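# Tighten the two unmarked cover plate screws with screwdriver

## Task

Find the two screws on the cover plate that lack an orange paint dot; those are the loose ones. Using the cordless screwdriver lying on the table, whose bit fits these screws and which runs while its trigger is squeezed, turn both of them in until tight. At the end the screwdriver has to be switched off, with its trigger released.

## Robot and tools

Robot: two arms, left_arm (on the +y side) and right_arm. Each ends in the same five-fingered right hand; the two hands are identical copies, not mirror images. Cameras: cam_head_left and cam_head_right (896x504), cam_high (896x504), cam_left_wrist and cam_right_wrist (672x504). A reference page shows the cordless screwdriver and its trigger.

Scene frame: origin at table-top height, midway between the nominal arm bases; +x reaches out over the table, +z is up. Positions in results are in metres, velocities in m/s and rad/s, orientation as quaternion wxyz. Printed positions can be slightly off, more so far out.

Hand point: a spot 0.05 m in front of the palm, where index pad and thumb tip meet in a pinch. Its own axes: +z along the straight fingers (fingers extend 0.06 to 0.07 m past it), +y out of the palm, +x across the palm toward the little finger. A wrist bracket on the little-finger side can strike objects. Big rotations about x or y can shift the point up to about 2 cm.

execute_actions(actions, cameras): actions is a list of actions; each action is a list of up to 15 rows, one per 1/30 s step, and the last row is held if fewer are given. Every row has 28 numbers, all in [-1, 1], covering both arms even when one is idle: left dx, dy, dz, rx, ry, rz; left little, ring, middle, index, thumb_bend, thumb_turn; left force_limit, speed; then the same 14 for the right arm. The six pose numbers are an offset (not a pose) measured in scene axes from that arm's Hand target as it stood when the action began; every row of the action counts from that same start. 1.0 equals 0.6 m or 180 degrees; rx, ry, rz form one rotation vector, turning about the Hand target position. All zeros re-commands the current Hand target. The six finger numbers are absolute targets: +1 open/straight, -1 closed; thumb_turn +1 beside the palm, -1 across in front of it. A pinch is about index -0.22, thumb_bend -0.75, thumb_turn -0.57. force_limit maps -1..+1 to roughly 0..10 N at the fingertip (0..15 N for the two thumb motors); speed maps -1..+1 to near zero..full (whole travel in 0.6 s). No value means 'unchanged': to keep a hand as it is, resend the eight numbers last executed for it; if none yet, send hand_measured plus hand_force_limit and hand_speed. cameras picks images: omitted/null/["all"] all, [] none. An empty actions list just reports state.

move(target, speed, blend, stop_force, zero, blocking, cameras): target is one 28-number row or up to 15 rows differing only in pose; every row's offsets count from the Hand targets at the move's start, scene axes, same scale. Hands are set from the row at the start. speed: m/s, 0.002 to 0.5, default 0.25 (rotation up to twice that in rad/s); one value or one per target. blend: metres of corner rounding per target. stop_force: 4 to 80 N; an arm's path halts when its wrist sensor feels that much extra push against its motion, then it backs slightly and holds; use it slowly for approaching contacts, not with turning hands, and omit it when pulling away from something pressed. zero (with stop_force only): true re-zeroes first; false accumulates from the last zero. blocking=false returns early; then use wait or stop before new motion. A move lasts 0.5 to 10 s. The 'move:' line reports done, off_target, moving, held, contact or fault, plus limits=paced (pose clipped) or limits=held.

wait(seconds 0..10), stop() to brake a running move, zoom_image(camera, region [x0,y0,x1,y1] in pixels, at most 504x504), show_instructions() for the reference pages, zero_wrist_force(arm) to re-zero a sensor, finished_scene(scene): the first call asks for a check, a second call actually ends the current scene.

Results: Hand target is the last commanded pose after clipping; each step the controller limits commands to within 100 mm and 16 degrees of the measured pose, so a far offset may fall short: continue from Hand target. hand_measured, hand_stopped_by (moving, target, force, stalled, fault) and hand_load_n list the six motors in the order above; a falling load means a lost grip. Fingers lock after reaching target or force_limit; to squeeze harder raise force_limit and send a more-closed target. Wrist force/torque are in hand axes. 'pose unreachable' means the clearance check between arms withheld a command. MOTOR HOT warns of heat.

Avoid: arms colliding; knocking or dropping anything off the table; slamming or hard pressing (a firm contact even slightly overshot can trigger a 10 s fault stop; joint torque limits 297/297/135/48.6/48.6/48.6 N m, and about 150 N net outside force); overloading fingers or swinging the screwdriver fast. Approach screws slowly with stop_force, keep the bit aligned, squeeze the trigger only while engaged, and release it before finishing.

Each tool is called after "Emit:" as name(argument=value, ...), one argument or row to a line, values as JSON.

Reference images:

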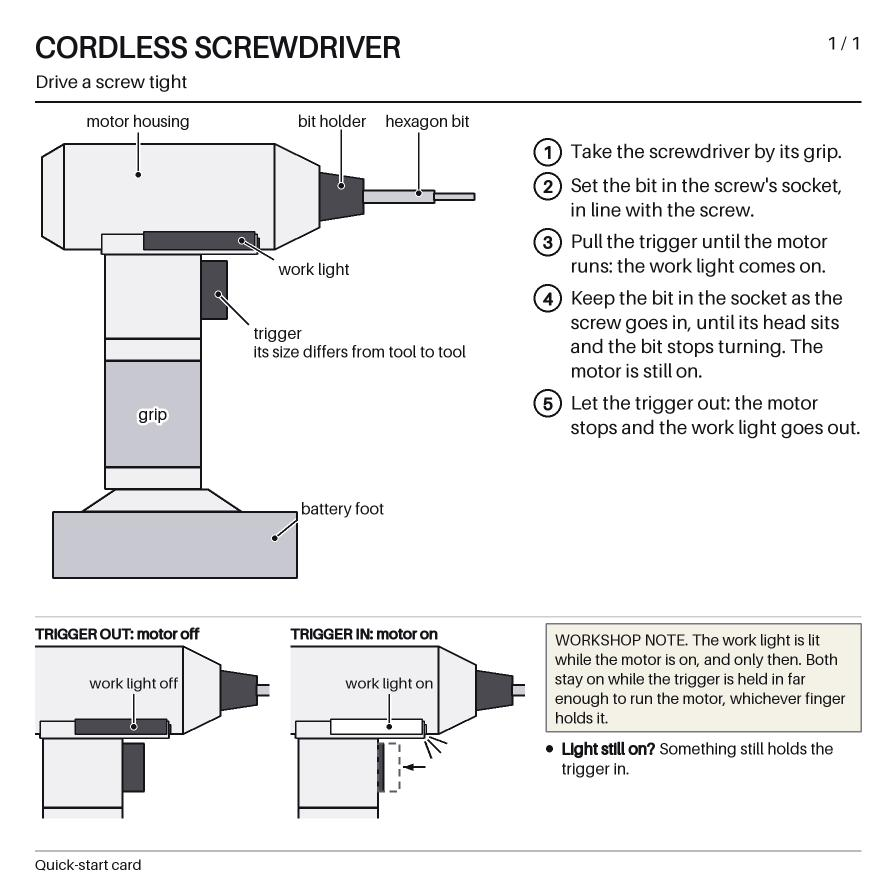

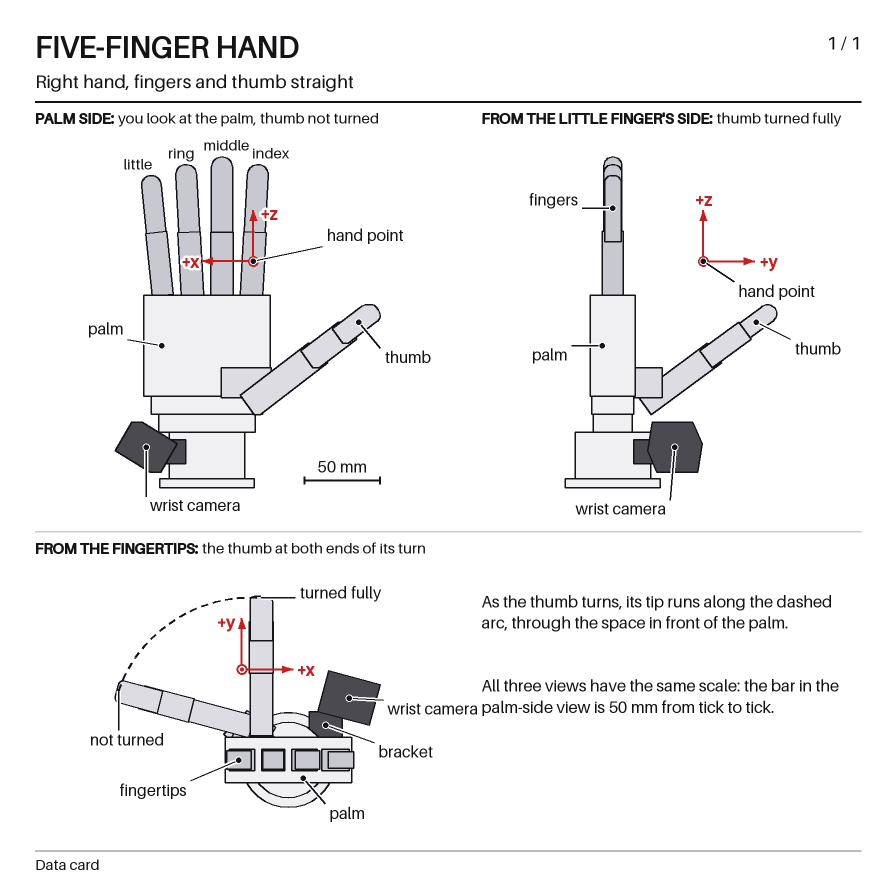

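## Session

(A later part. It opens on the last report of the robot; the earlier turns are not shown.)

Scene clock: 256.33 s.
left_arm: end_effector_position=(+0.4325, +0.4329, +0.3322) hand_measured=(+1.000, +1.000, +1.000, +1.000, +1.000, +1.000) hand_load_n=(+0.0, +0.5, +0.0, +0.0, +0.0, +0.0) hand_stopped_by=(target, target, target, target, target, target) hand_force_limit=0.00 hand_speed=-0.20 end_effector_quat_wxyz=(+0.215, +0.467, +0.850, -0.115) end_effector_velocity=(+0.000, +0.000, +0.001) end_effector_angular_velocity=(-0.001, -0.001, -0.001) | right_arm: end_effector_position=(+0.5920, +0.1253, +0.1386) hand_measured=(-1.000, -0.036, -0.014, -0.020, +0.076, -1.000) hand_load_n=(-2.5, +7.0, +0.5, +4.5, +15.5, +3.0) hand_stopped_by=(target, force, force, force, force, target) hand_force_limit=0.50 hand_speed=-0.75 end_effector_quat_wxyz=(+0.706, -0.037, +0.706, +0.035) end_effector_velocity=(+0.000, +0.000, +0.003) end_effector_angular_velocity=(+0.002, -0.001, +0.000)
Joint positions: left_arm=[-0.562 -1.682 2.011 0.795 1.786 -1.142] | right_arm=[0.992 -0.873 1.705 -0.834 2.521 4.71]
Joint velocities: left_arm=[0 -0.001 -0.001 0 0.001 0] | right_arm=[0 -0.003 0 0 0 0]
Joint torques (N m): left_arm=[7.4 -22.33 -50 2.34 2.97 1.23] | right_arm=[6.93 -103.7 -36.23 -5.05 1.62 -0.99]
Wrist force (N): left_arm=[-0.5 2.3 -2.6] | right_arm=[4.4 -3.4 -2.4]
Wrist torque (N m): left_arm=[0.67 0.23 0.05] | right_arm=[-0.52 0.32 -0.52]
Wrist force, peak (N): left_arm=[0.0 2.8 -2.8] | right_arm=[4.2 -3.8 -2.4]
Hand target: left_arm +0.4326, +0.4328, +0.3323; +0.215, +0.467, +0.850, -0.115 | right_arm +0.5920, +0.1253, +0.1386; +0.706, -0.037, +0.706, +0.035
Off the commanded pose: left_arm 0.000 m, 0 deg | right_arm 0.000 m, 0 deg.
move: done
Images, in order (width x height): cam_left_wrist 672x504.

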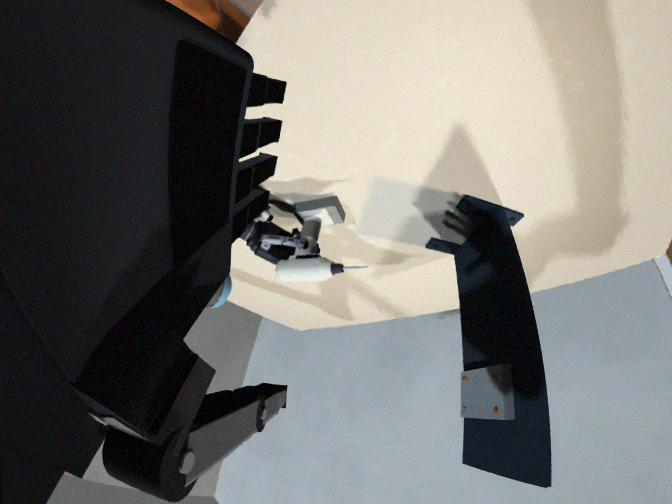

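Emit:
move(
  target=[
    [0,0,0,0,0,0,1,1,1,1,1,1,0,-0.2,0,0,0.005,-0.042,0.0365,0,-1,-0.45,-0.45,-0.45,-0.98,-1,0.5,-0.75],
  ],
  speed=0.1,
  cameras=[],
)

Emit:
move(
  target=[
    [0,0,0,0,0,0,1,1,1,1,1,1,0,-0.2,0.0,0,-0.08,0,0,0,-1,-0.45,-0.45,-0.45,-0.98,-1,0.5,-0.75],
  ],
  speed=0.02,
  stop_force=4,
  cameras=["cam_left_wrist"],
)

Emit:
zoom_image(
  camera="cam_left_wrist",
  region=[230, 160, 400, 300],
)

Scene clock: 258.47 s.
left_arm: end_effector_position=(+0.4326, +0.4328, +0.3323) hand_measured=(+1.000, +1.000, +1.000, +1.000, +1.000, +1.000) hand_load_n=(+0.0, +0.0, +0.0, +0.0, +0.0, +0.0) hand_stopped_by=(target, target, target, target, target, target) hand_force_limit=0.00 hand_speed=-0.20 end_effector_quat_wxyz=(+0.215, +0.467, +0.850, -0.115) end_effector_velocity=(+0.000, +0.000, +0.001) end_effector_angular_velocity=(-0.001, -0.001, -0.001) | right_arm: end_effector_position=(+0.5920, +0.1254, +0.1417) hand_measured=(-1.000, -0.036, -0.014, -0.022, +0.076, -1.000) hand_load_n=(+0.0, +9.0, +0.0, +0.0, +12.5, +5.0) hand_stopped_by=(target, force, force, force, force, target) hand_force_limit=0.50 hand_speed=-0.75 end_effector_quat_wxyz=(+0.661, -0.081, +0.746, -0.009) end_effector_velocity=(+0.000, +0.000, -0.001) end_effector_angular_velocity=(-0.001, +0.001, +0.000)
Joint positions: left_arm=[-0.562 -1.682 2.011 0.795 1.786 -1.142] | right_arm=[0.992 -0.894 1.642 -0.531 2.518 4.768]
Joint velocities: left_arm=[-0.001 -0.001 0 0 0 0] | right_arm=[0 0.001 0 0 0 0]
Joint torques (N m): left_arm=[11.58 -37.89 -43.57 0.41 1.94 3.3] | right_arm=[7.6 -78.64 -25.13 1.5 1.6 -2.33]
Wrist force (N): left_arm=[-0.4 2.3 -2.4] | right_arm=[-2.1 -3.5 -2.3]
Wrist torque (N m): left_arm=[0.67 0.23 0.05] | right_arm=[-0.45 0.06 -0.14]
Wrist force, peak (N): left_arm=[-0.7 2.7 -2.7] | right_arm=[5.8 -3.1 -1.7]
Hand target: left_arm +0.4326, +0.4328, +0.3323; +0.215, +0.467, +0.850, -0.115 | right_arm +0.5920, +0.1253, +0.1416; +0.661, -0.081, +0.746, -0.009
Off the commanded pose: left_arm 0.000 m, 0 deg | right_arm 0.000 m, 0 deg.
move: done
No camera images: "cameras" was empty.

Scene clock: 261.87 s.
left_arm: end_effector_position=(+0.4326, +0.4328, +0.3323) hand_measured=(+1.000, +1.000, +1.000, +1.000, +1.000, +1.000) hand_load_n=(+0.0, +0.0, +0.0, +0.0, +0.0, +0.0) hand_stopped_by=(target, target, target, target, target, target) hand_force_limit=0.00 hand_speed=-0.20 end_effector_quat_wxyz=(+0.215, +0.467, +0.850, -0.115) end_effector_velocity=(+0.000, +0.000, +0.000) end_effector_angular_velocity=(+0.000, +0.001, +0.002) | right_arm: end_effector_position=(+0.5920, +0.1254, +0.1003) hand_measured=(-1.000, -0.036, -0.014, -0.022, +0.072, -1.000) hand_load_n=(-1.5, +4.5, +0.0, +0.0, +7.0, -0.5) hand_stopped_by=(target, force, force, force, force, target) hand_force_limit=0.50 hand_speed=-0.75 end_effector_quat_wxyz=(+0.661, -0.081, +0.746, -0.009) end_effector_velocity=(+0.000, +0.000, +0.000) end_effector_angular_velocity=(+0.001, +0.000, +0.000)
Joint positions: left_arm=[-0.562 -1.682 2.011 0.795 1.786 -1.142] | right_arm=[0.992 -0.846 1.65 -0.586 2.518 4.768]
Joint velocities: left_arm=[0 0.001 0 0 0 -0.001] | right_arm=[0 0.001 0 -0.001 0 0]
Joint torques (N m): left_arm=[2 -39.52 -35.08 4.04 -0.29 1.88] | right_arm=[7.88 -104.04 -36.03 -1.03 1.74 0.52]
Wrist force (N): left_arm=[-0.7 2.6 -2.7] | right_arm=[1.7 -3.5 -1.7]
Wrist torque (N m): left_arm=[0.72 0.27 0.04] | right_arm=[-0.47 0.21 -0.53]
Wrist force, peak (N): left_arm=[-0.4 2.7 -2.9] | right_arm=[-9.7 -2.6 -5.5]
Hand target: left_arm +0.4326, +0.4328, +0.3323; +0.215, +0.467, +0.850, -0.115 | right_arm +0.5920, +0.1254, +0.1003; +0.661, -0.081, +0.746, -0.009
Off the commanded pose: left_arm 0.000 m, 0 deg | right_arm 0.007 m, 0 deg.
move: contact (right_arm)
Images, in order (width x height): cam_left_wrist 672x504.

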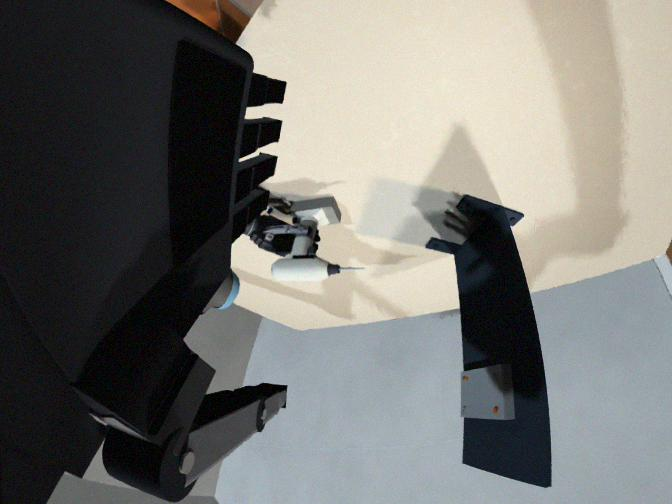

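Scaled by 2.965 from the camera's 672x504 image, which has a finer 960x720 frame.

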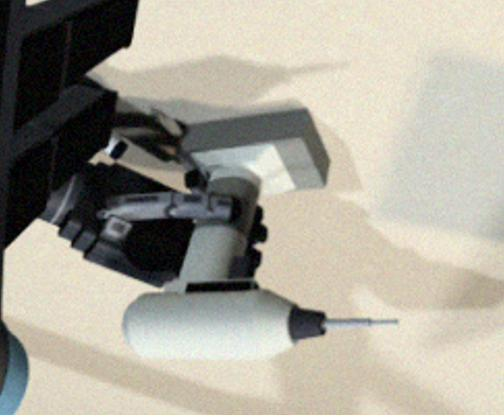

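Emit:
execute_actions(
  actions=[],
  cameras=["cam_left_wrist","cam_head_left"],
)

Emit:
zoom_image(
  camera="cam_left_wrist",
  region=[230, 160, 400, 300],
)

Scene clock: 262.83 s.
left_arm: end_effector_position=(+0.4326, +0.4328, +0.3323) hand_measured=(+1.000, +1.000, +1.000, +1.000, +1.000, +1.000) hand_load_n=(+0.0, +0.0, +0.0, +0.0, +0.0, +0.0) hand_stopped_by=(target, target, target, target, target, target) hand_force_limit=0.00 hand_speed=-0.20 end_effector_quat_wxyz=(+0.215, +0.467, +0.850, -0.115) end_effector_velocity=(+0.000, +0.000, +0.000) end_effector_angular_velocity=(+0.000, -0.001, -0.001) | right_arm: end_effector_position=(+0.5920, +0.1254, +0.1003) hand_measured=(-1.000, -0.036, -0.014, -0.022, +0.072, -1.000) hand_load_n=(-1.5, +4.5, +0.0, +0.0, +6.5, +0.0) hand_stopped_by=(target, force, force, force, force, target) hand_force_limit=0.50 hand_speed=-0.75 end_effector_quat_wxyz=(+0.661, -0.081, +0.746, -0.009) end_effector_velocity=(+0.000, +0.000, +0.000) end_effector_angular_velocity=(+0.000, +0.000, +0.001)
Joint positions: left_arm=[-0.562 -1.682 2.011 0.795 1.786 -1.142] | right_arm=[0.992 -0.846 1.65 -0.586 2.518 4.768]
Joint velocities: left_arm=[0 0 0 0 0 0.001] | right_arm=[0 0 0 0 0 0]
Joint torques (N m): left_arm=[-1.05 -40.48 -33.21 4.48 -0.23 1.24] | right_arm=[8.07 -104.11 -34.73 -2.77 1.15 0.6]
Wrist force (N): left_arm=[-0.7 2.4 -2.4] | right_arm=[1.5 -4.0 -1.5]
Wrist torque (N m): left_arm=[0.68 0.27 0.04] | right_arm=[-0.53 0.25 -0.56]
Wrist force, peak (N): left_arm=[-0.5 2.6 -2.9] | right_arm=[2.0 -3.7 -2.0]
Hand target: left_arm +0.4326, +0.4328, +0.3323; +0.215, +0.467, +0.850, -0.115 | right_arm +0.5920, +0.1254, +0.1003; +0.661, -0.081, +0.746, -0.009
Off the commanded pose: left_arm 0.000 m, 0 deg | right_arm 0.007 m, 0 deg.
Images, in order (width x height): cam_head_left 896x504, cam_left_wrist 672x504.

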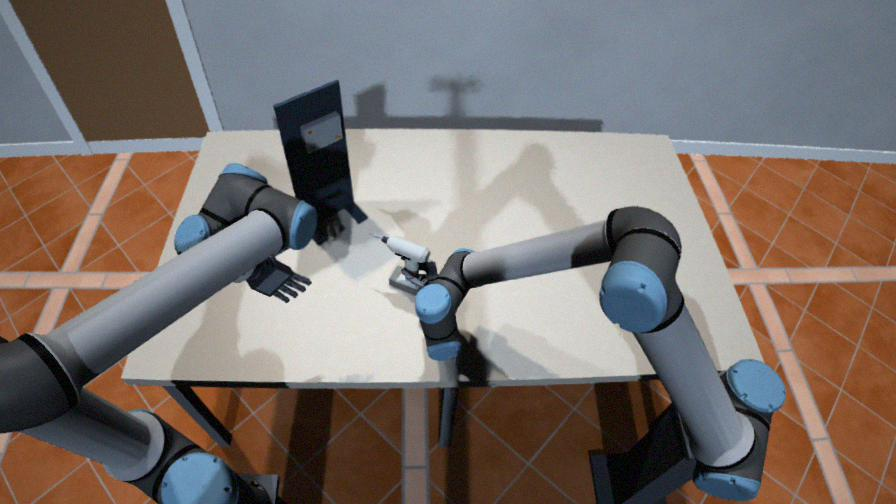

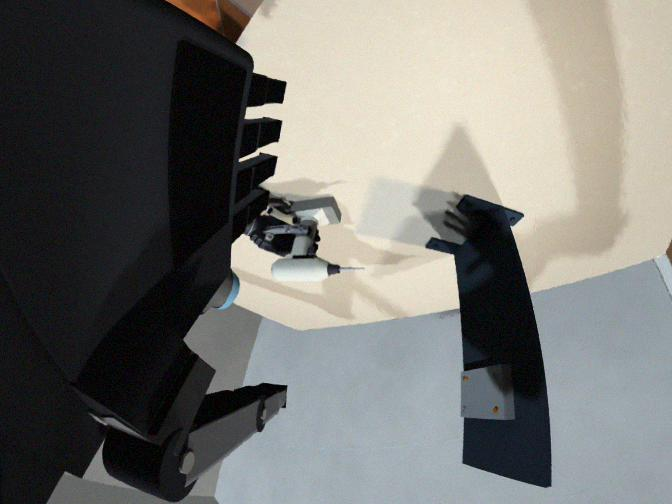

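Scaled by 2.965 from the camera's 672x504 image, which has a finer 960x720 frame.

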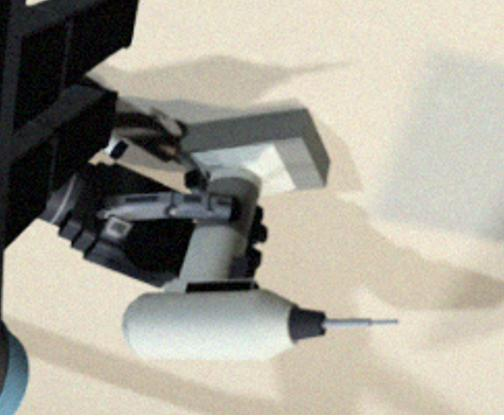

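Emit:
move(
  target=[0,0,0,0,0,0,1,1,1,1,1,1,0,-0.2,0,0,-0.008,0,0,0,-1,-0.45,-0.45,-0.45,-0.98,-1,0.5,-0.75],
  speed=0.005,
  stop_force=8,
  cameras=["cam_left_wrist"],
)

Emit:
zoom_image(
  camera="cam_left_wrist",
  region=[230, 160, 400, 300],
)

Scene clock: 264.00 s.
left_arm: end_effector_position=(+0.4326, +0.4328, +0.3323) hand_measured=(+1.000, +1.000, +1.000, +1.000, +1.000, +1.000) hand_load_n=(+0.0, +0.0, +0.0, +0.0, +0.0, +0.0) hand_stopped_by=(target, target, target, target, target, target) hand_force_limit=0.00 hand_speed=-0.20 end_effector_quat_wxyz=(+0.215, +0.467, +0.850, -0.115) end_effector_velocity=(+0.000, +0.000, +0.000) end_effector_angular_velocity=(+0.000, +0.000, +0.000) | right_arm: end_effector_position=(+0.5920, +0.1254, +0.0998) hand_measured=(-1.000, -0.036, -0.014, -0.022, +0.072, -1.000) hand_load_n=(-1.5, +4.5, +0.0, +0.0, +8.0, +1.5) hand_stopped_by=(target, force, force, force, force, target) hand_force_limit=0.50 hand_speed=-0.75 end_effector_quat_wxyz=(+0.661, -0.081, +0.746, -0.009) end_effector_velocity=(+0.000, +0.000, +0.001) end_effector_angular_velocity=(+0.001, -0.001, +0.000)
Joint positions: left_arm=[-0.562 -1.682 2.011 0.795 1.786 -1.142] | right_arm=[0.992 -0.845 1.65 -0.587 2.518 4.768]
Joint velocities: left_arm=[0 0.001 0 0 -0.001 -0.001] | right_arm=[0 -0.001 0 0 0 0]
Joint torques (N m): left_arm=[-3.73 -38.83 -30.8 4.97 -0.08 0.62] | right_arm=[7.55 -97.38 -28.7 2.2 0.79 0.66]
Wrist force (N): left_arm=[-0.5 2.2 -2.9] | right_arm=[-3.9 -2.2 -3.2]
Wrist torque (N m): left_arm=[0.67 0.25 0.04] | right_arm=[-0.44 0.38 -0.55]
Wrist force, peak (N): left_arm=[-0.4 2.7 -2.7] | right_arm=[-7.4 -3.2 -5.5]
Hand target: left_arm +0.4326, +0.4328, +0.3323; +0.215, +0.467, +0.850, -0.115 | right_arm +0.5920, +0.1254, +0.0998; +0.661, -0.081, +0.746, -0.009
Off the commanded pose: left_arm 0.000 m, 0 deg | right_arm 0.004 m, 0 deg.
move: contact (right_arm)
Images, in order (width x height): cam_left_wrist 672x504.

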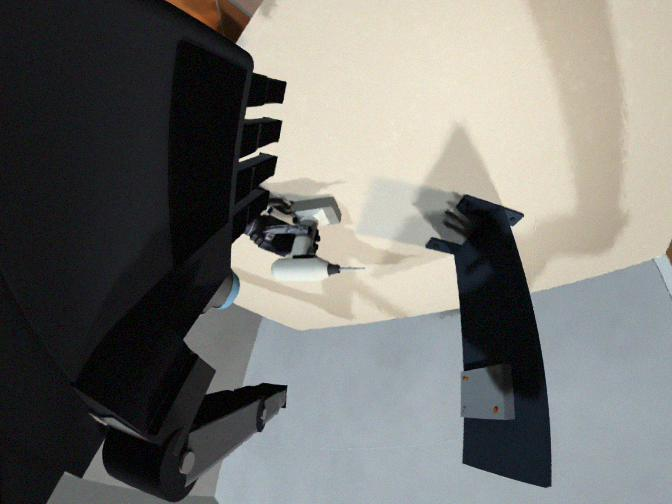

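Scaled by 2.965 from the camera's 672x504 image, which has a finer 960x720 frame.

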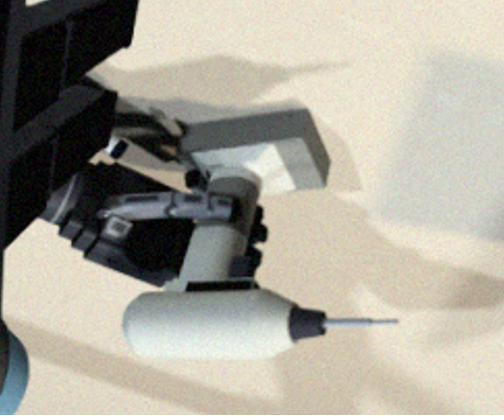

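Emit:
execute_actions(
  actions=[],
  cameras=["cam_right_wrist","cam_head_left","cam_head_right"],
)

Emit:
zoom_image(
  camera="cam_head_left",
  region=[350, 210, 470, 310],
)

Emit:
zoom_image(
  camera="cam_head_right",
  region=[350, 200, 490, 320],
)

Scene clock: 264.13 s.
left_arm: end_effector_position=(+0.4326, +0.4328, +0.3323) hand_measured=(+1.000, +1.000, +1.000, +1.000, +1.000, +1.000) hand_load_n=(+0.0, +0.0, +0.0, +0.0, +0.0, +0.0) hand_stopped_by=(target, target, target, target, target, target) hand_force_limit=0.00 hand_speed=-0.20 end_effector_quat_wxyz=(+0.215, +0.467, +0.850, -0.115) end_effector_velocity=(+0.000, +0.000, +0.000) end_effector_angular_velocity=(-0.001, +0.000, -0.001) | right_arm: end_effector_position=(+0.5920, +0.1254, +0.0998) hand_measured=(-1.000, -0.036, -0.014, -0.022, +0.072, -1.000) hand_load_n=(-1.5, +4.5, +0.0, +0.0, +8.0, +1.5) hand_stopped_by=(target, force, force, force, force, target) hand_force_limit=0.50 hand_speed=-0.75 end_effector_quat_wxyz=(+0.661, -0.081, +0.746, -0.009) end_effector_velocity=(+0.000, +0.000, -0.001) end_effector_angular_velocity=(+0.000, +0.000, +0.000)
Joint positions: left_arm=[-0.562 -1.682 2.011 0.795 1.786 -1.142] | right_arm=[0.992 -0.845 1.65 -0.587 2.518 4.768]
Joint velocities: left_arm=[0 -0.001 0 0 0.001 0.001] | right_arm=[0 0.001 0 -0.001 0 0]
Joint torques (N m): left_arm=[-3.08 -38.22 -29.96 5.62 0.43 0.67] | right_arm=[7.63 -98.62 -28.87 1.95 0.78 0.72]
Wrist force (N): left_arm=[-0.3 2.3 -2.5] | right_arm=[-3.7 -2.0 -3.3]
Wrist torque (N m): left_arm=[0.67 0.21 0.06] | right_arm=[-0.41 0.38 -0.54]
Wrist force, peak (N): left_arm=[-0.6 2.3 -2.5] | right_arm=[-3.7 -2.0 -3.3]
Hand target: left_arm +0.4326, +0.4328, +0.3323; +0.215, +0.467, +0.850, -0.115 | right_arm +0.5920, +0.1254, +0.0998; +0.661, -0.081, +0.746, -0.009
Off the commanded pose: left_arm 0.000 m, 0 deg | right_arm 0.004 m, 0 deg.
Images, in order (width x height): cam_head_left 896x504, cam_head_right 896x504, cam_right_wrist 672x504.

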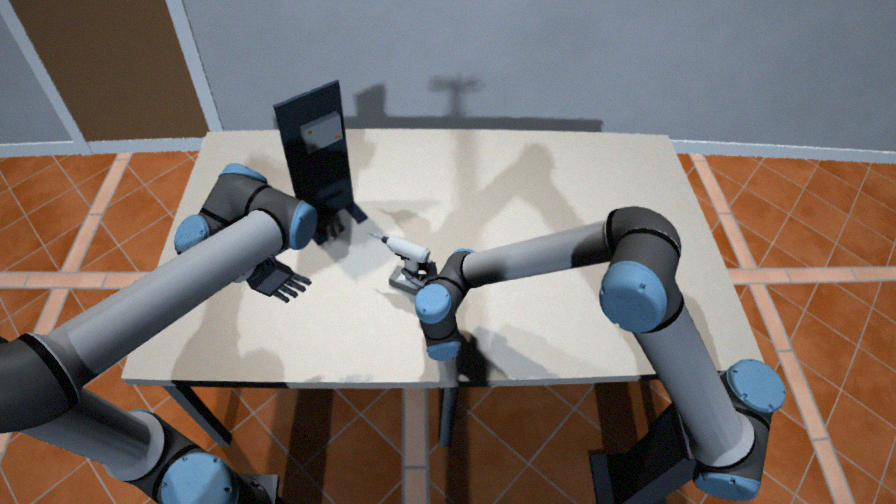

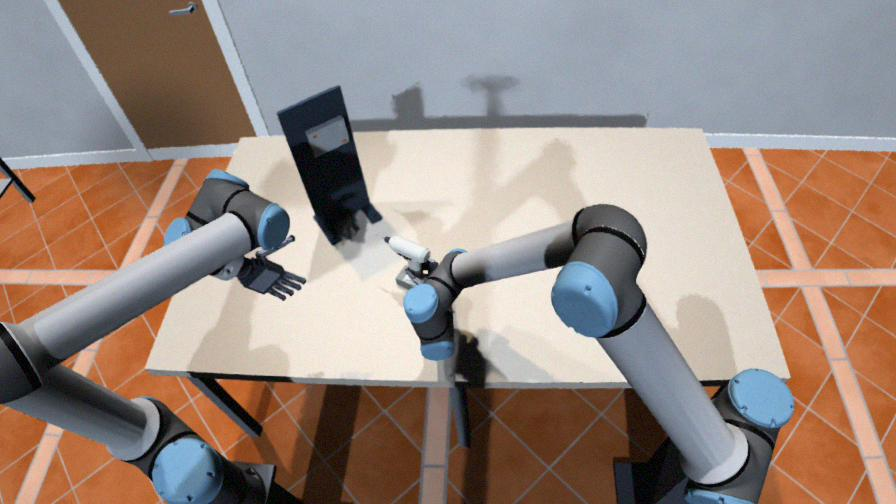

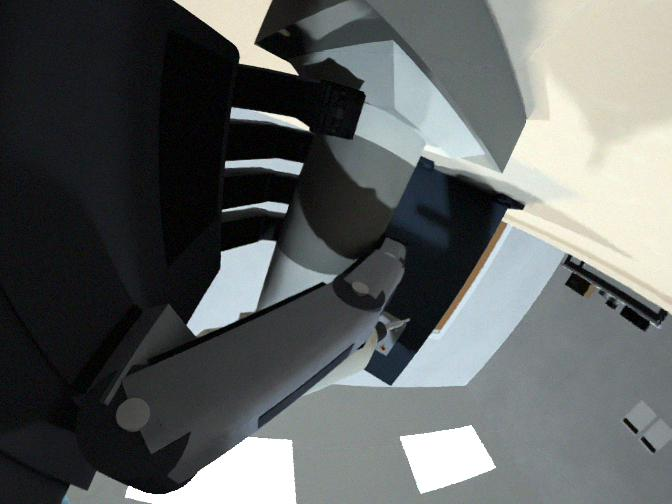

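Scaled by 4.200.

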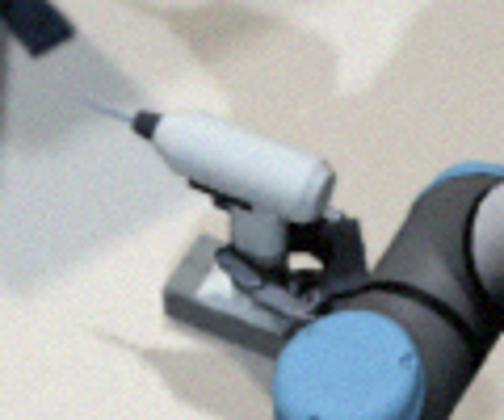

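Scaled by 3.600.

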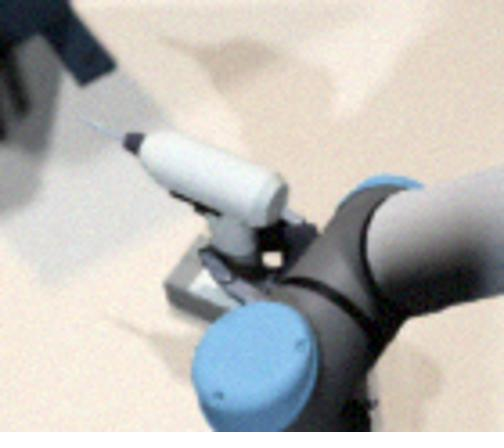

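Emit:
execute_actions(
  actions=[
    [[0,0,0,0,0,0,1,1,1,1,1,1,0,-0.2,0,0,0,0,0,0,-1,-0.45,-0.45,-0.45,0.3,-1,0.5,-0.9]],
    [[0,0,0,0,0,0,1,1,1,1,1,1,0,-0.2,0,0,0,0,0,0,-1,-0.45,-0.45,-0.45,0.3,-1,0.5,-0.9]],
  ],
  cameras=["cam_left_wrist"],
)

Emit:
zoom_image(
  camera="cam_left_wrist",
  region=[230, 160, 400, 300],
)

Scene clock: 266.83 s.
left_arm: end_effector_position=(+0.4326, +0.4328, +0.3323) hand_measured=(+1.000, +1.000, +1.000, +1.000, +1.000, +1.000) hand_load_n=(+0.0, +0.0, +0.0, +0.0, +0.0, +0.0) hand_stopped_by=(target, target, target, target, target, target) hand_force_limit=0.00 hand_speed=-0.20 end_effector_quat_wxyz=(+0.215, +0.467, +0.850, -0.115) end_effector_velocity=(+0.000, +0.000, +0.000) end_effector_angular_velocity=(+0.000, +0.000, +0.000) | right_arm: end_effector_position=(+0.5920, +0.1254, +0.0998) hand_measured=(-1.000, -0.036, -0.014, -0.022, +0.300, -1.000) hand_load_n=(-1.0, +1.5, +0.0, +0.0, +0.0, +0.0) hand_stopped_by=(target, force, force, force, target, target) hand_force_limit=0.50 hand_speed=-0.90 end_effector_quat_wxyz=(+0.661, -0.081, +0.746, -0.009) end_effector_velocity=(+0.000, +0.000, +0.000) end_effector_angular_velocity=(-0.001, +0.001, +0.001)
Joint positions: left_arm=[-0.562 -1.682 2.011 0.795 1.786 -1.142] | right_arm=[0.992 -0.845 1.65 -0.587 2.518 4.768]
Joint velocities: left_arm=[0 0 0 0 0 0] | right_arm=[0 0 0 0.001 0 0]
Joint torques (N m): left_arm=[-9.47 -38.4 -25.33 5.73 0.02 -0.85] | right_arm=[8.05 -98.72 -31.86 -0.22 1 0.49]
Wrist force (N): left_arm=[-0.9 2.3 -2.6] | right_arm=[-1.7 -4.8 -1.2]
Wrist torque (N m): left_arm=[0.67 0.29 0.02] | right_arm=[-0.55 0.30 -0.40]
Wrist force, peak (N): left_arm=[-0.6 2.5 -3.0] | right_arm=[-2.5 -3.2 -4.9]
Hand target: left_arm +0.4326, +0.4328, +0.3323; +0.215, +0.467, +0.850, -0.115 | right_arm +0.5920, +0.1254, +0.0998; +0.661, -0.081, +0.746, -0.009
Off the commanded pose: left_arm 0.000 m, 0 deg | right_arm 0.000 m, 0 deg.
Images, in order (width x height): cam_left_wrist 672x504.

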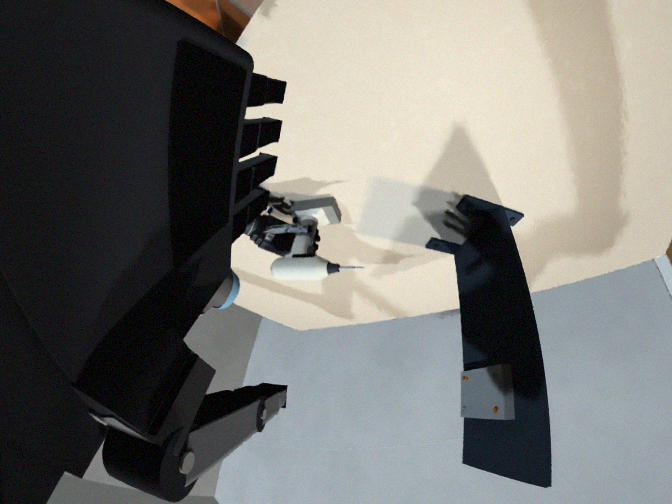

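Scaled by 2.965 from the camera's 672x504 image, which has a finer 960x720 frame.

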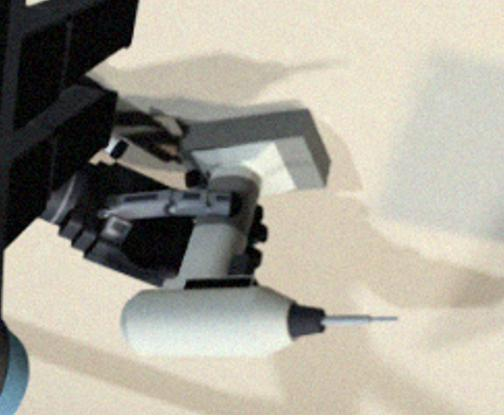

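Emit:
execute_actions(
  actions=[
    [[0,0,0,0,0,0,1,1,1,1,1,1,0,-0.2,0,0,0,0,0,0,-1,0.3,0.3,0.3,1,-1,0.5,-0.8]],
    [[0,0,0,0,0,0,1,1,1,1,1,1,0,-0.2,0,0,0,0,0,0,-1,1,1,1,1,-1,0.5,-0.6]],
    [[0,0,0,0,0,0,1,1,1,1,1,1,0,-0.2,0,0,0,0,0,0,-1,1,1,1,1,-1,0.5,-0.6]],
  ],
  cameras=["cam_left_wrist","cam_right_wrist"],
)

Emit:
zoom_image(
  camera="cam_left_wrist",
  region=[230, 160, 400, 300],
)

Scene clock: 269.40 s.
left_arm: end_effector_position=(+0.4326, +0.4328, +0.3323) hand_measured=(+1.000, +1.000, +1.000, +1.000, +1.000, +1.000) hand_load_n=(+0.0, +0.0, +0.0, +0.0, +0.0, +0.0) hand_stopped_by=(target, target, target, target, target, target) hand_force_limit=0.00 hand_speed=-0.20 end_effector_quat_wxyz=(+0.215, +0.467, +0.850, -0.115) end_effector_velocity=(+0.000, +0.000, +0.000) end_effector_angular_velocity=(+0.000, -0.001, +0.000) | right_arm: end_effector_position=(+0.5920, +0.1254, +0.0998) hand_measured=(-1.000, +1.000, +1.000, +1.000, +1.000, -1.000) hand_load_n=(-0.5, +0.0, +0.0, +0.0, +0.0, +0.0) hand_stopped_by=(target, target, target, target, target, target) hand_force_limit=0.50 hand_speed=-0.60 end_effector_quat_wxyz=(+0.661, -0.081, +0.746, -0.009) end_effector_velocity=(+0.000, +0.000, -0.001) end_effector_angular_velocity=(-0.001, +0.000, +0.000)
Joint positions: left_arm=[-0.562 -1.682 2.011 0.795 1.786 -1.142] | right_arm=[0.992 -0.845 1.65 -0.587 2.518 4.768]
Joint velocities: left_arm=[0.001 0 0 0 0 0] | right_arm=[0 0.001 0 0 0 0]
Joint torques (N m): left_arm=[-10.85 -40.39 -27.03 5.4 -0.39 -1.65] | right_arm=[7.21 -98.87 -33.97 -2.43 1.08 0.35]
Wrist force (N): left_arm=[-0.7 2.3 -2.5] | right_arm=[-1.9 -4.5 -2.9]
Wrist torque (N m): left_arm=[0.66 0.27 0.04] | right_arm=[-0.53 0.38 -0.38]
Wrist force, peak (N): left_arm=[-1.0 2.7 -2.7] | right_arm=[-2.1 -4.8 -3.6]
Hand target: left_arm +0.4326, +0.4328, +0.3323; +0.215, +0.467, +0.850, -0.115 | right_arm +0.5920, +0.1254, +0.0998; +0.661, -0.081, +0.746, -0.009
Off the commanded pose: left_arm 0.000 m, 0 deg | right_arm 0.000 m, 0 deg.
Images, in order (width x height): cam_left_wrist 672x504, cam_right_wrist 672x504.

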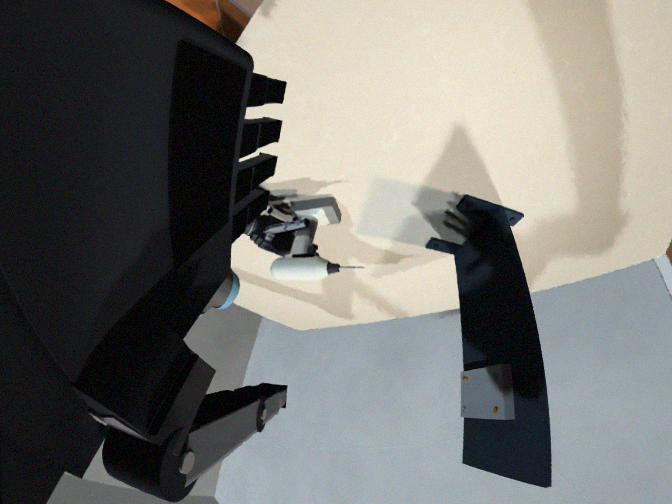

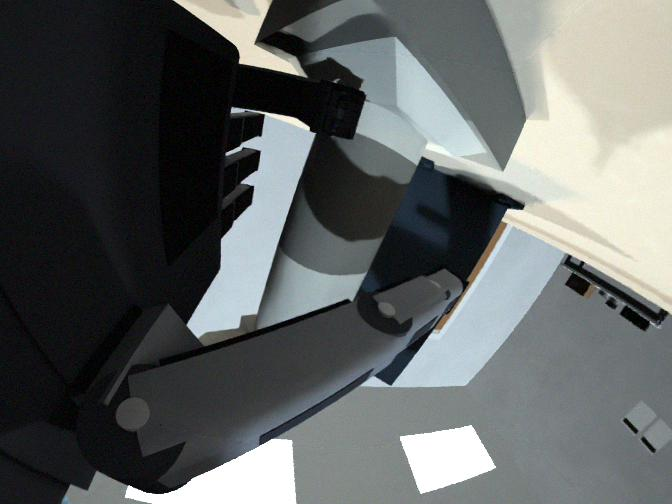

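Scaled by 2.965 from the camera's 672x504 image, which has a finer 960x720 frame.

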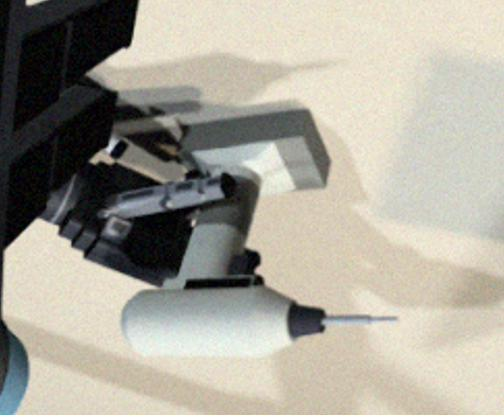

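Emit:
move(
  target=[0,0,0,0,0,0,1,1,1,1,1,1,0,-0.2,-0.247,-0.0235,0.0315,0,0,0,-1,1,1,1,1,-1,0.5,-0.6],
  speed=0.08,
  cameras=["cam_left_wrist","cam_head_left","cam_head_right","cam_right_wrist"],
)

Emit:
zoom_image(
  camera="cam_left_wrist",
  region=[230, 160, 400, 300],
)

Emit:
zoom_image(
  camera="cam_head_left",
  region=[350, 210, 470, 310],
)

Scene clock: 271.80 s.
left_arm: end_effector_position=(+0.4326, +0.4328, +0.3323) hand_measured=(+1.000, +1.000, +1.000, +1.000, +1.000, +1.000) hand_load_n=(+0.0, +0.0, +0.0, -0.5, +0.0, +0.0) hand_stopped_by=(target, target, target, target, target, target) hand_force_limit=0.00 hand_speed=-0.20 end_effector_quat_wxyz=(+0.215, +0.467, +0.850, -0.115) end_effector_velocity=(+0.000, +0.000, +0.000) end_effector_angular_velocity=(+0.000, -0.001, +0.000) | right_arm: end_effector_position=(+0.4437, +0.1110, +0.1187) hand_measured=(-1.000, +1.000, +1.000, +1.000, +1.000, -1.000) hand_load_n=(+0.0, +0.0, +0.0, -0.5, +0.0, +0.0) hand_stopped_by=(target, target, target, target, target, target) hand_force_limit=0.50 hand_speed=-0.60 end_effector_quat_wxyz=(+0.661, -0.081, +0.746, -0.009) end_effector_velocity=(+0.005, +0.001, +0.000) end_effector_angular_velocity=(+0.002, +0.000, +0.000)
Joint positions: left_arm=[-0.562 -1.682 2.011 0.795 1.786 -1.142] | right_arm=[1.163 -0.908 1.732 -0.536 2.683 4.85]
Joint velocities: left_arm=[0 0 0 0 0 0] | right_arm=[-0.006 0.001 -0.002 -0.003 -0.006 -0.003]
Joint torques (N m): left_arm=[-9.99 -40.99 -27.34 4.99 -0.31 -2.1] | right_arm=[-15.26 -77.38 -35.23 -2.29 -0.75 -2.52]
Wrist force (N): left_arm=[-0.7 2.5 -2.5] | right_arm=[-1.1 -3.2 -2.1]
Wrist torque (N m): left_arm=[0.71 0.27 0.04] | right_arm=[-0.52 0.33 -0.28]
Wrist force, peak (N): left_arm=[-0.7 2.6 -3.0] | right_arm=[-2.2 -4.6 -3.4]
Hand target: left_arm +0.4326, +0.4328, +0.3323; +0.215, +0.467, +0.850, -0.115 | right_arm +0.4440, +0.1111, +0.1187; +0.661, -0.081, +0.746, -0.009
Off the commanded pose: left_arm 0.000 m, 0 deg | right_arm 0.000 m, 0 deg.
move: done
Images, in order (width x height): cam_head_left 896x504, cam_head_right 896x504, cam_left_wrist 672x504, cam_right_wrist 672x504.

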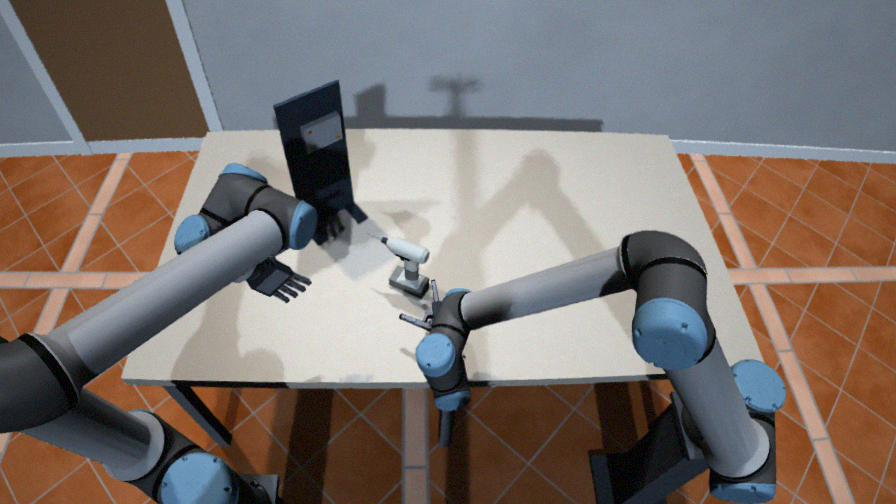

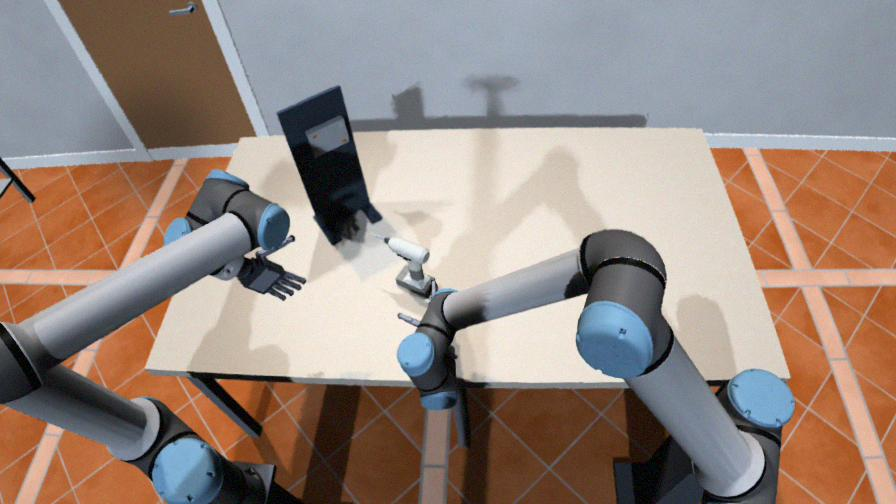

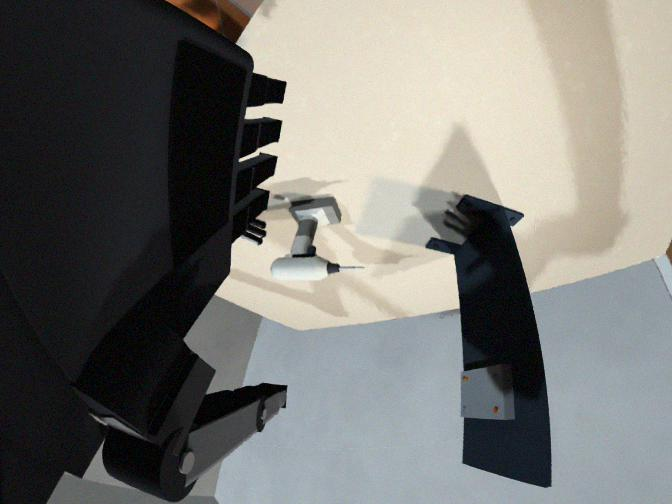

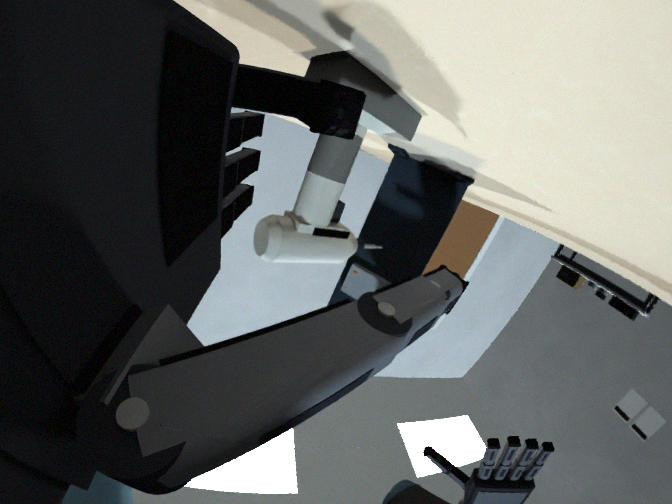

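Scaled by 2.965 from the camera's 672x504 image, which has a finer 960x720 frame.

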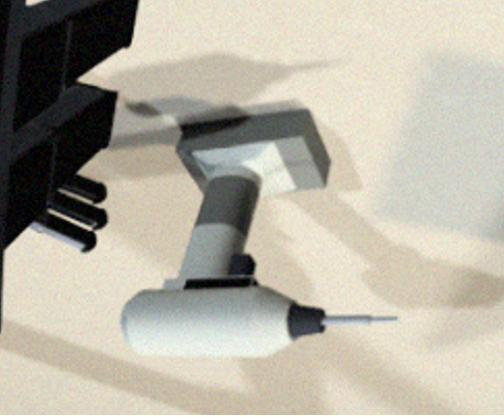

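Scaled by 4.200.

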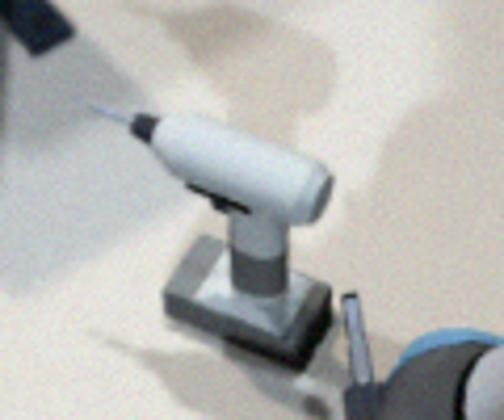

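Emit:
move(
  target=[
    [0,0,0,0,0,0,1,1,1,1,1,1,0,-0.2,-0.073,-0.218,0.01,0,0,0,1,1,1,1,1,-1,0.5,-0.3],
    [0,0,0,0,0,0,1,1,1,1,1,1,0,-0.2,0.093,-0.318,0.01,0.0573,-0.011,0.3277,1,1,1,1,1,-1,0.5,-0.3],
  ],
  speed=0.2,
  blend=[0.03,0],
  cameras=["cam_left_wrist","cam_head_left","cam_head_right","cam_right_wrist"],
)

Emit:
zoom_image(
  camera="cam_left_wrist",
  region=[230, 160, 400, 300],
)

Emit:
zoom_image(
  camera="cam_head_left",
  region=[350, 210, 470, 310],
)

Scene clock: 277.13 s.
left_arm: end_effector_position=(+0.4326, +0.4328, +0.3323) hand_measured=(+1.000, +1.000, +1.000, +1.000, +1.000, +1.000) hand_load_n=(+0.0, +0.0, +0.0, +0.0, +0.0, +0.0) hand_stopped_by=(target, target, target, target, target, target) hand_force_limit=0.00 hand_speed=-0.20 end_effector_quat_wxyz=(+0.215, +0.467, +0.850, -0.115) end_effector_velocity=(+0.000, +0.000, +0.000) end_effector_angular_velocity=(+0.000, +0.000, +0.000) | right_arm: end_effector_position=(+0.4994, -0.0791, +0.1245) hand_measured=(+1.000, +1.000, +1.000, +1.000, +1.000, -1.000) hand_load_n=(+0.0, +0.0, +0.0, +0.0, +0.0, -0.5) hand_stopped_by=(target, target, target, target, target, target) hand_force_limit=0.50 hand_speed=-0.30 end_effector_quat_wxyz=(+0.597, -0.379, +0.596, +0.380) end_effector_velocity=(-0.001, +0.000, +0.000) end_effector_angular_velocity=(-0.001, +0.002, +0.003)
Joint positions: left_arm=[-0.562 -1.682 2.011 0.795 1.786 -1.142] | right_arm=[0.424 -1.143 2.309 -1.167 0.922 4.715]
Joint velocities: left_arm=[0 0 0 0 0 0] | right_arm=[0 0 0 0.001 -0.003 0]
Joint torques (N m): left_arm=[-10.39 -39.06 -29.04 4.8 -0.12 -2.49] | right_arm=[-4.35 -61.83 -14.01 0.53 -1.7 -2.36]
Wrist force (N): left_arm=[-0.6 2.4 -2.7] | right_arm=[-0.9 -3.6 -2.5]
Wrist torque (N m): left_arm=[0.70 0.26 0.04] | right_arm=[-0.58 0.37 -0.29]
Wrist force, peak (N): left_arm=[-0.5 2.9 -2.8] | right_arm=[-1.1 -4.0 -2.7]
Hand target: left_arm +0.4326, +0.4328, +0.3323; +0.215, +0.467, +0.850, -0.115 | right_arm +0.4994, -0.0791, +0.1245; +0.597, -0.379, +0.596, +0.380
Off the commanded pose: left_arm 0.000 m, 0 deg | right_arm 0.001 m, 0 deg.
move: done
Images, in order (width x height): cam_head_left 896x504, cam_head_right 896x504, cam_left_wrist 672x504, cam_right_wrist 672x504.

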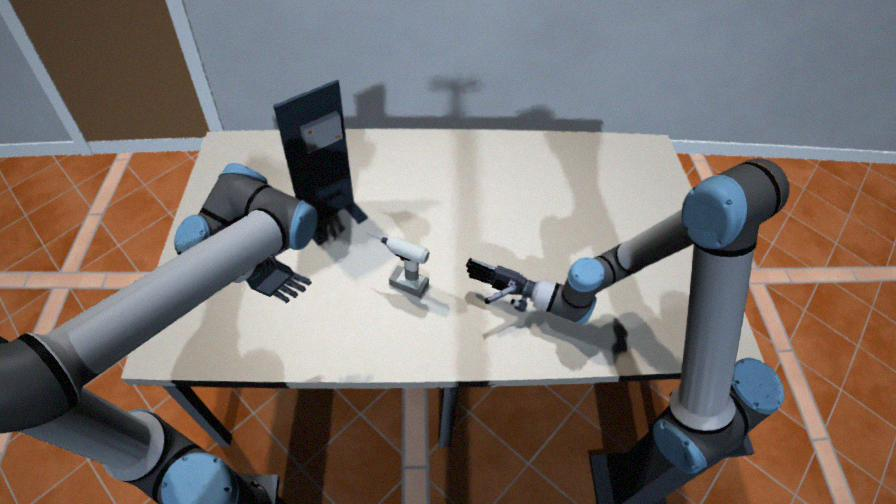

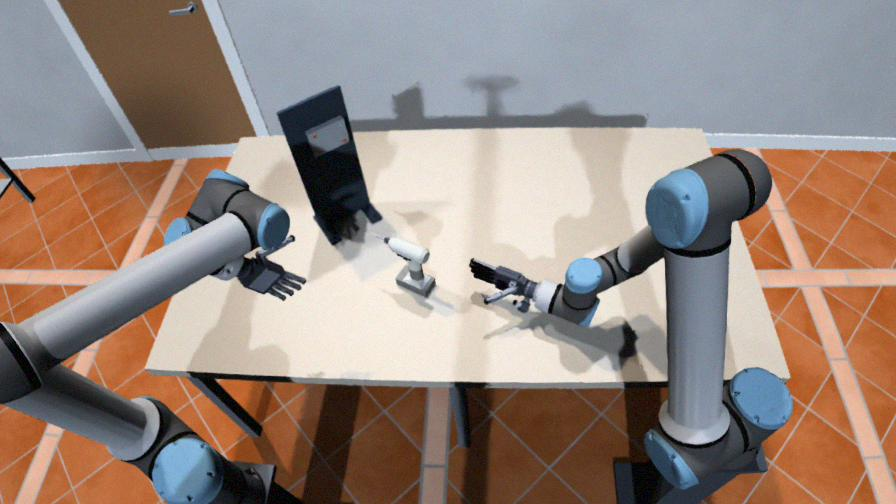

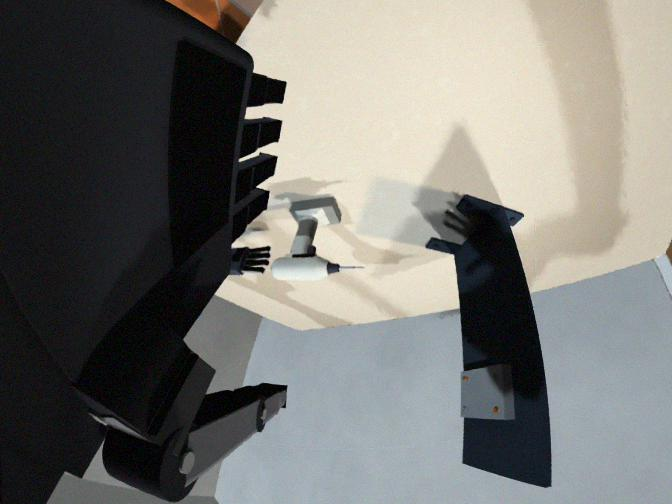

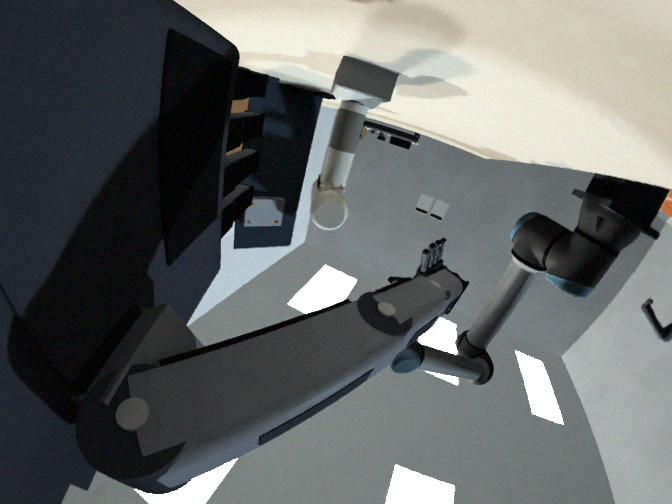

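Scaled by 2.965 from the camera's 672x504 image, which has a finer 960x720 frame.

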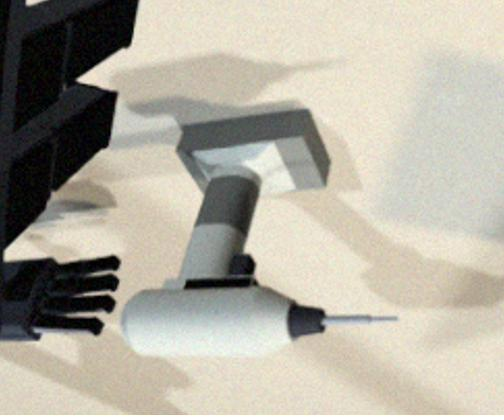

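Scaled by 4.200.

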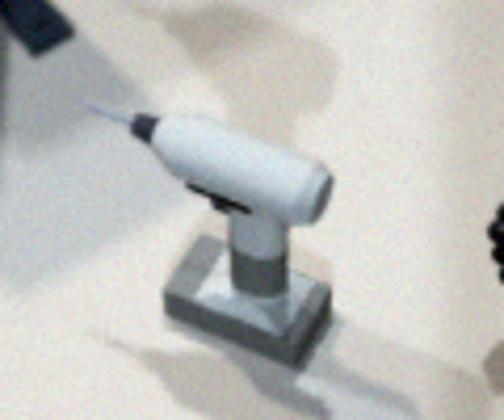

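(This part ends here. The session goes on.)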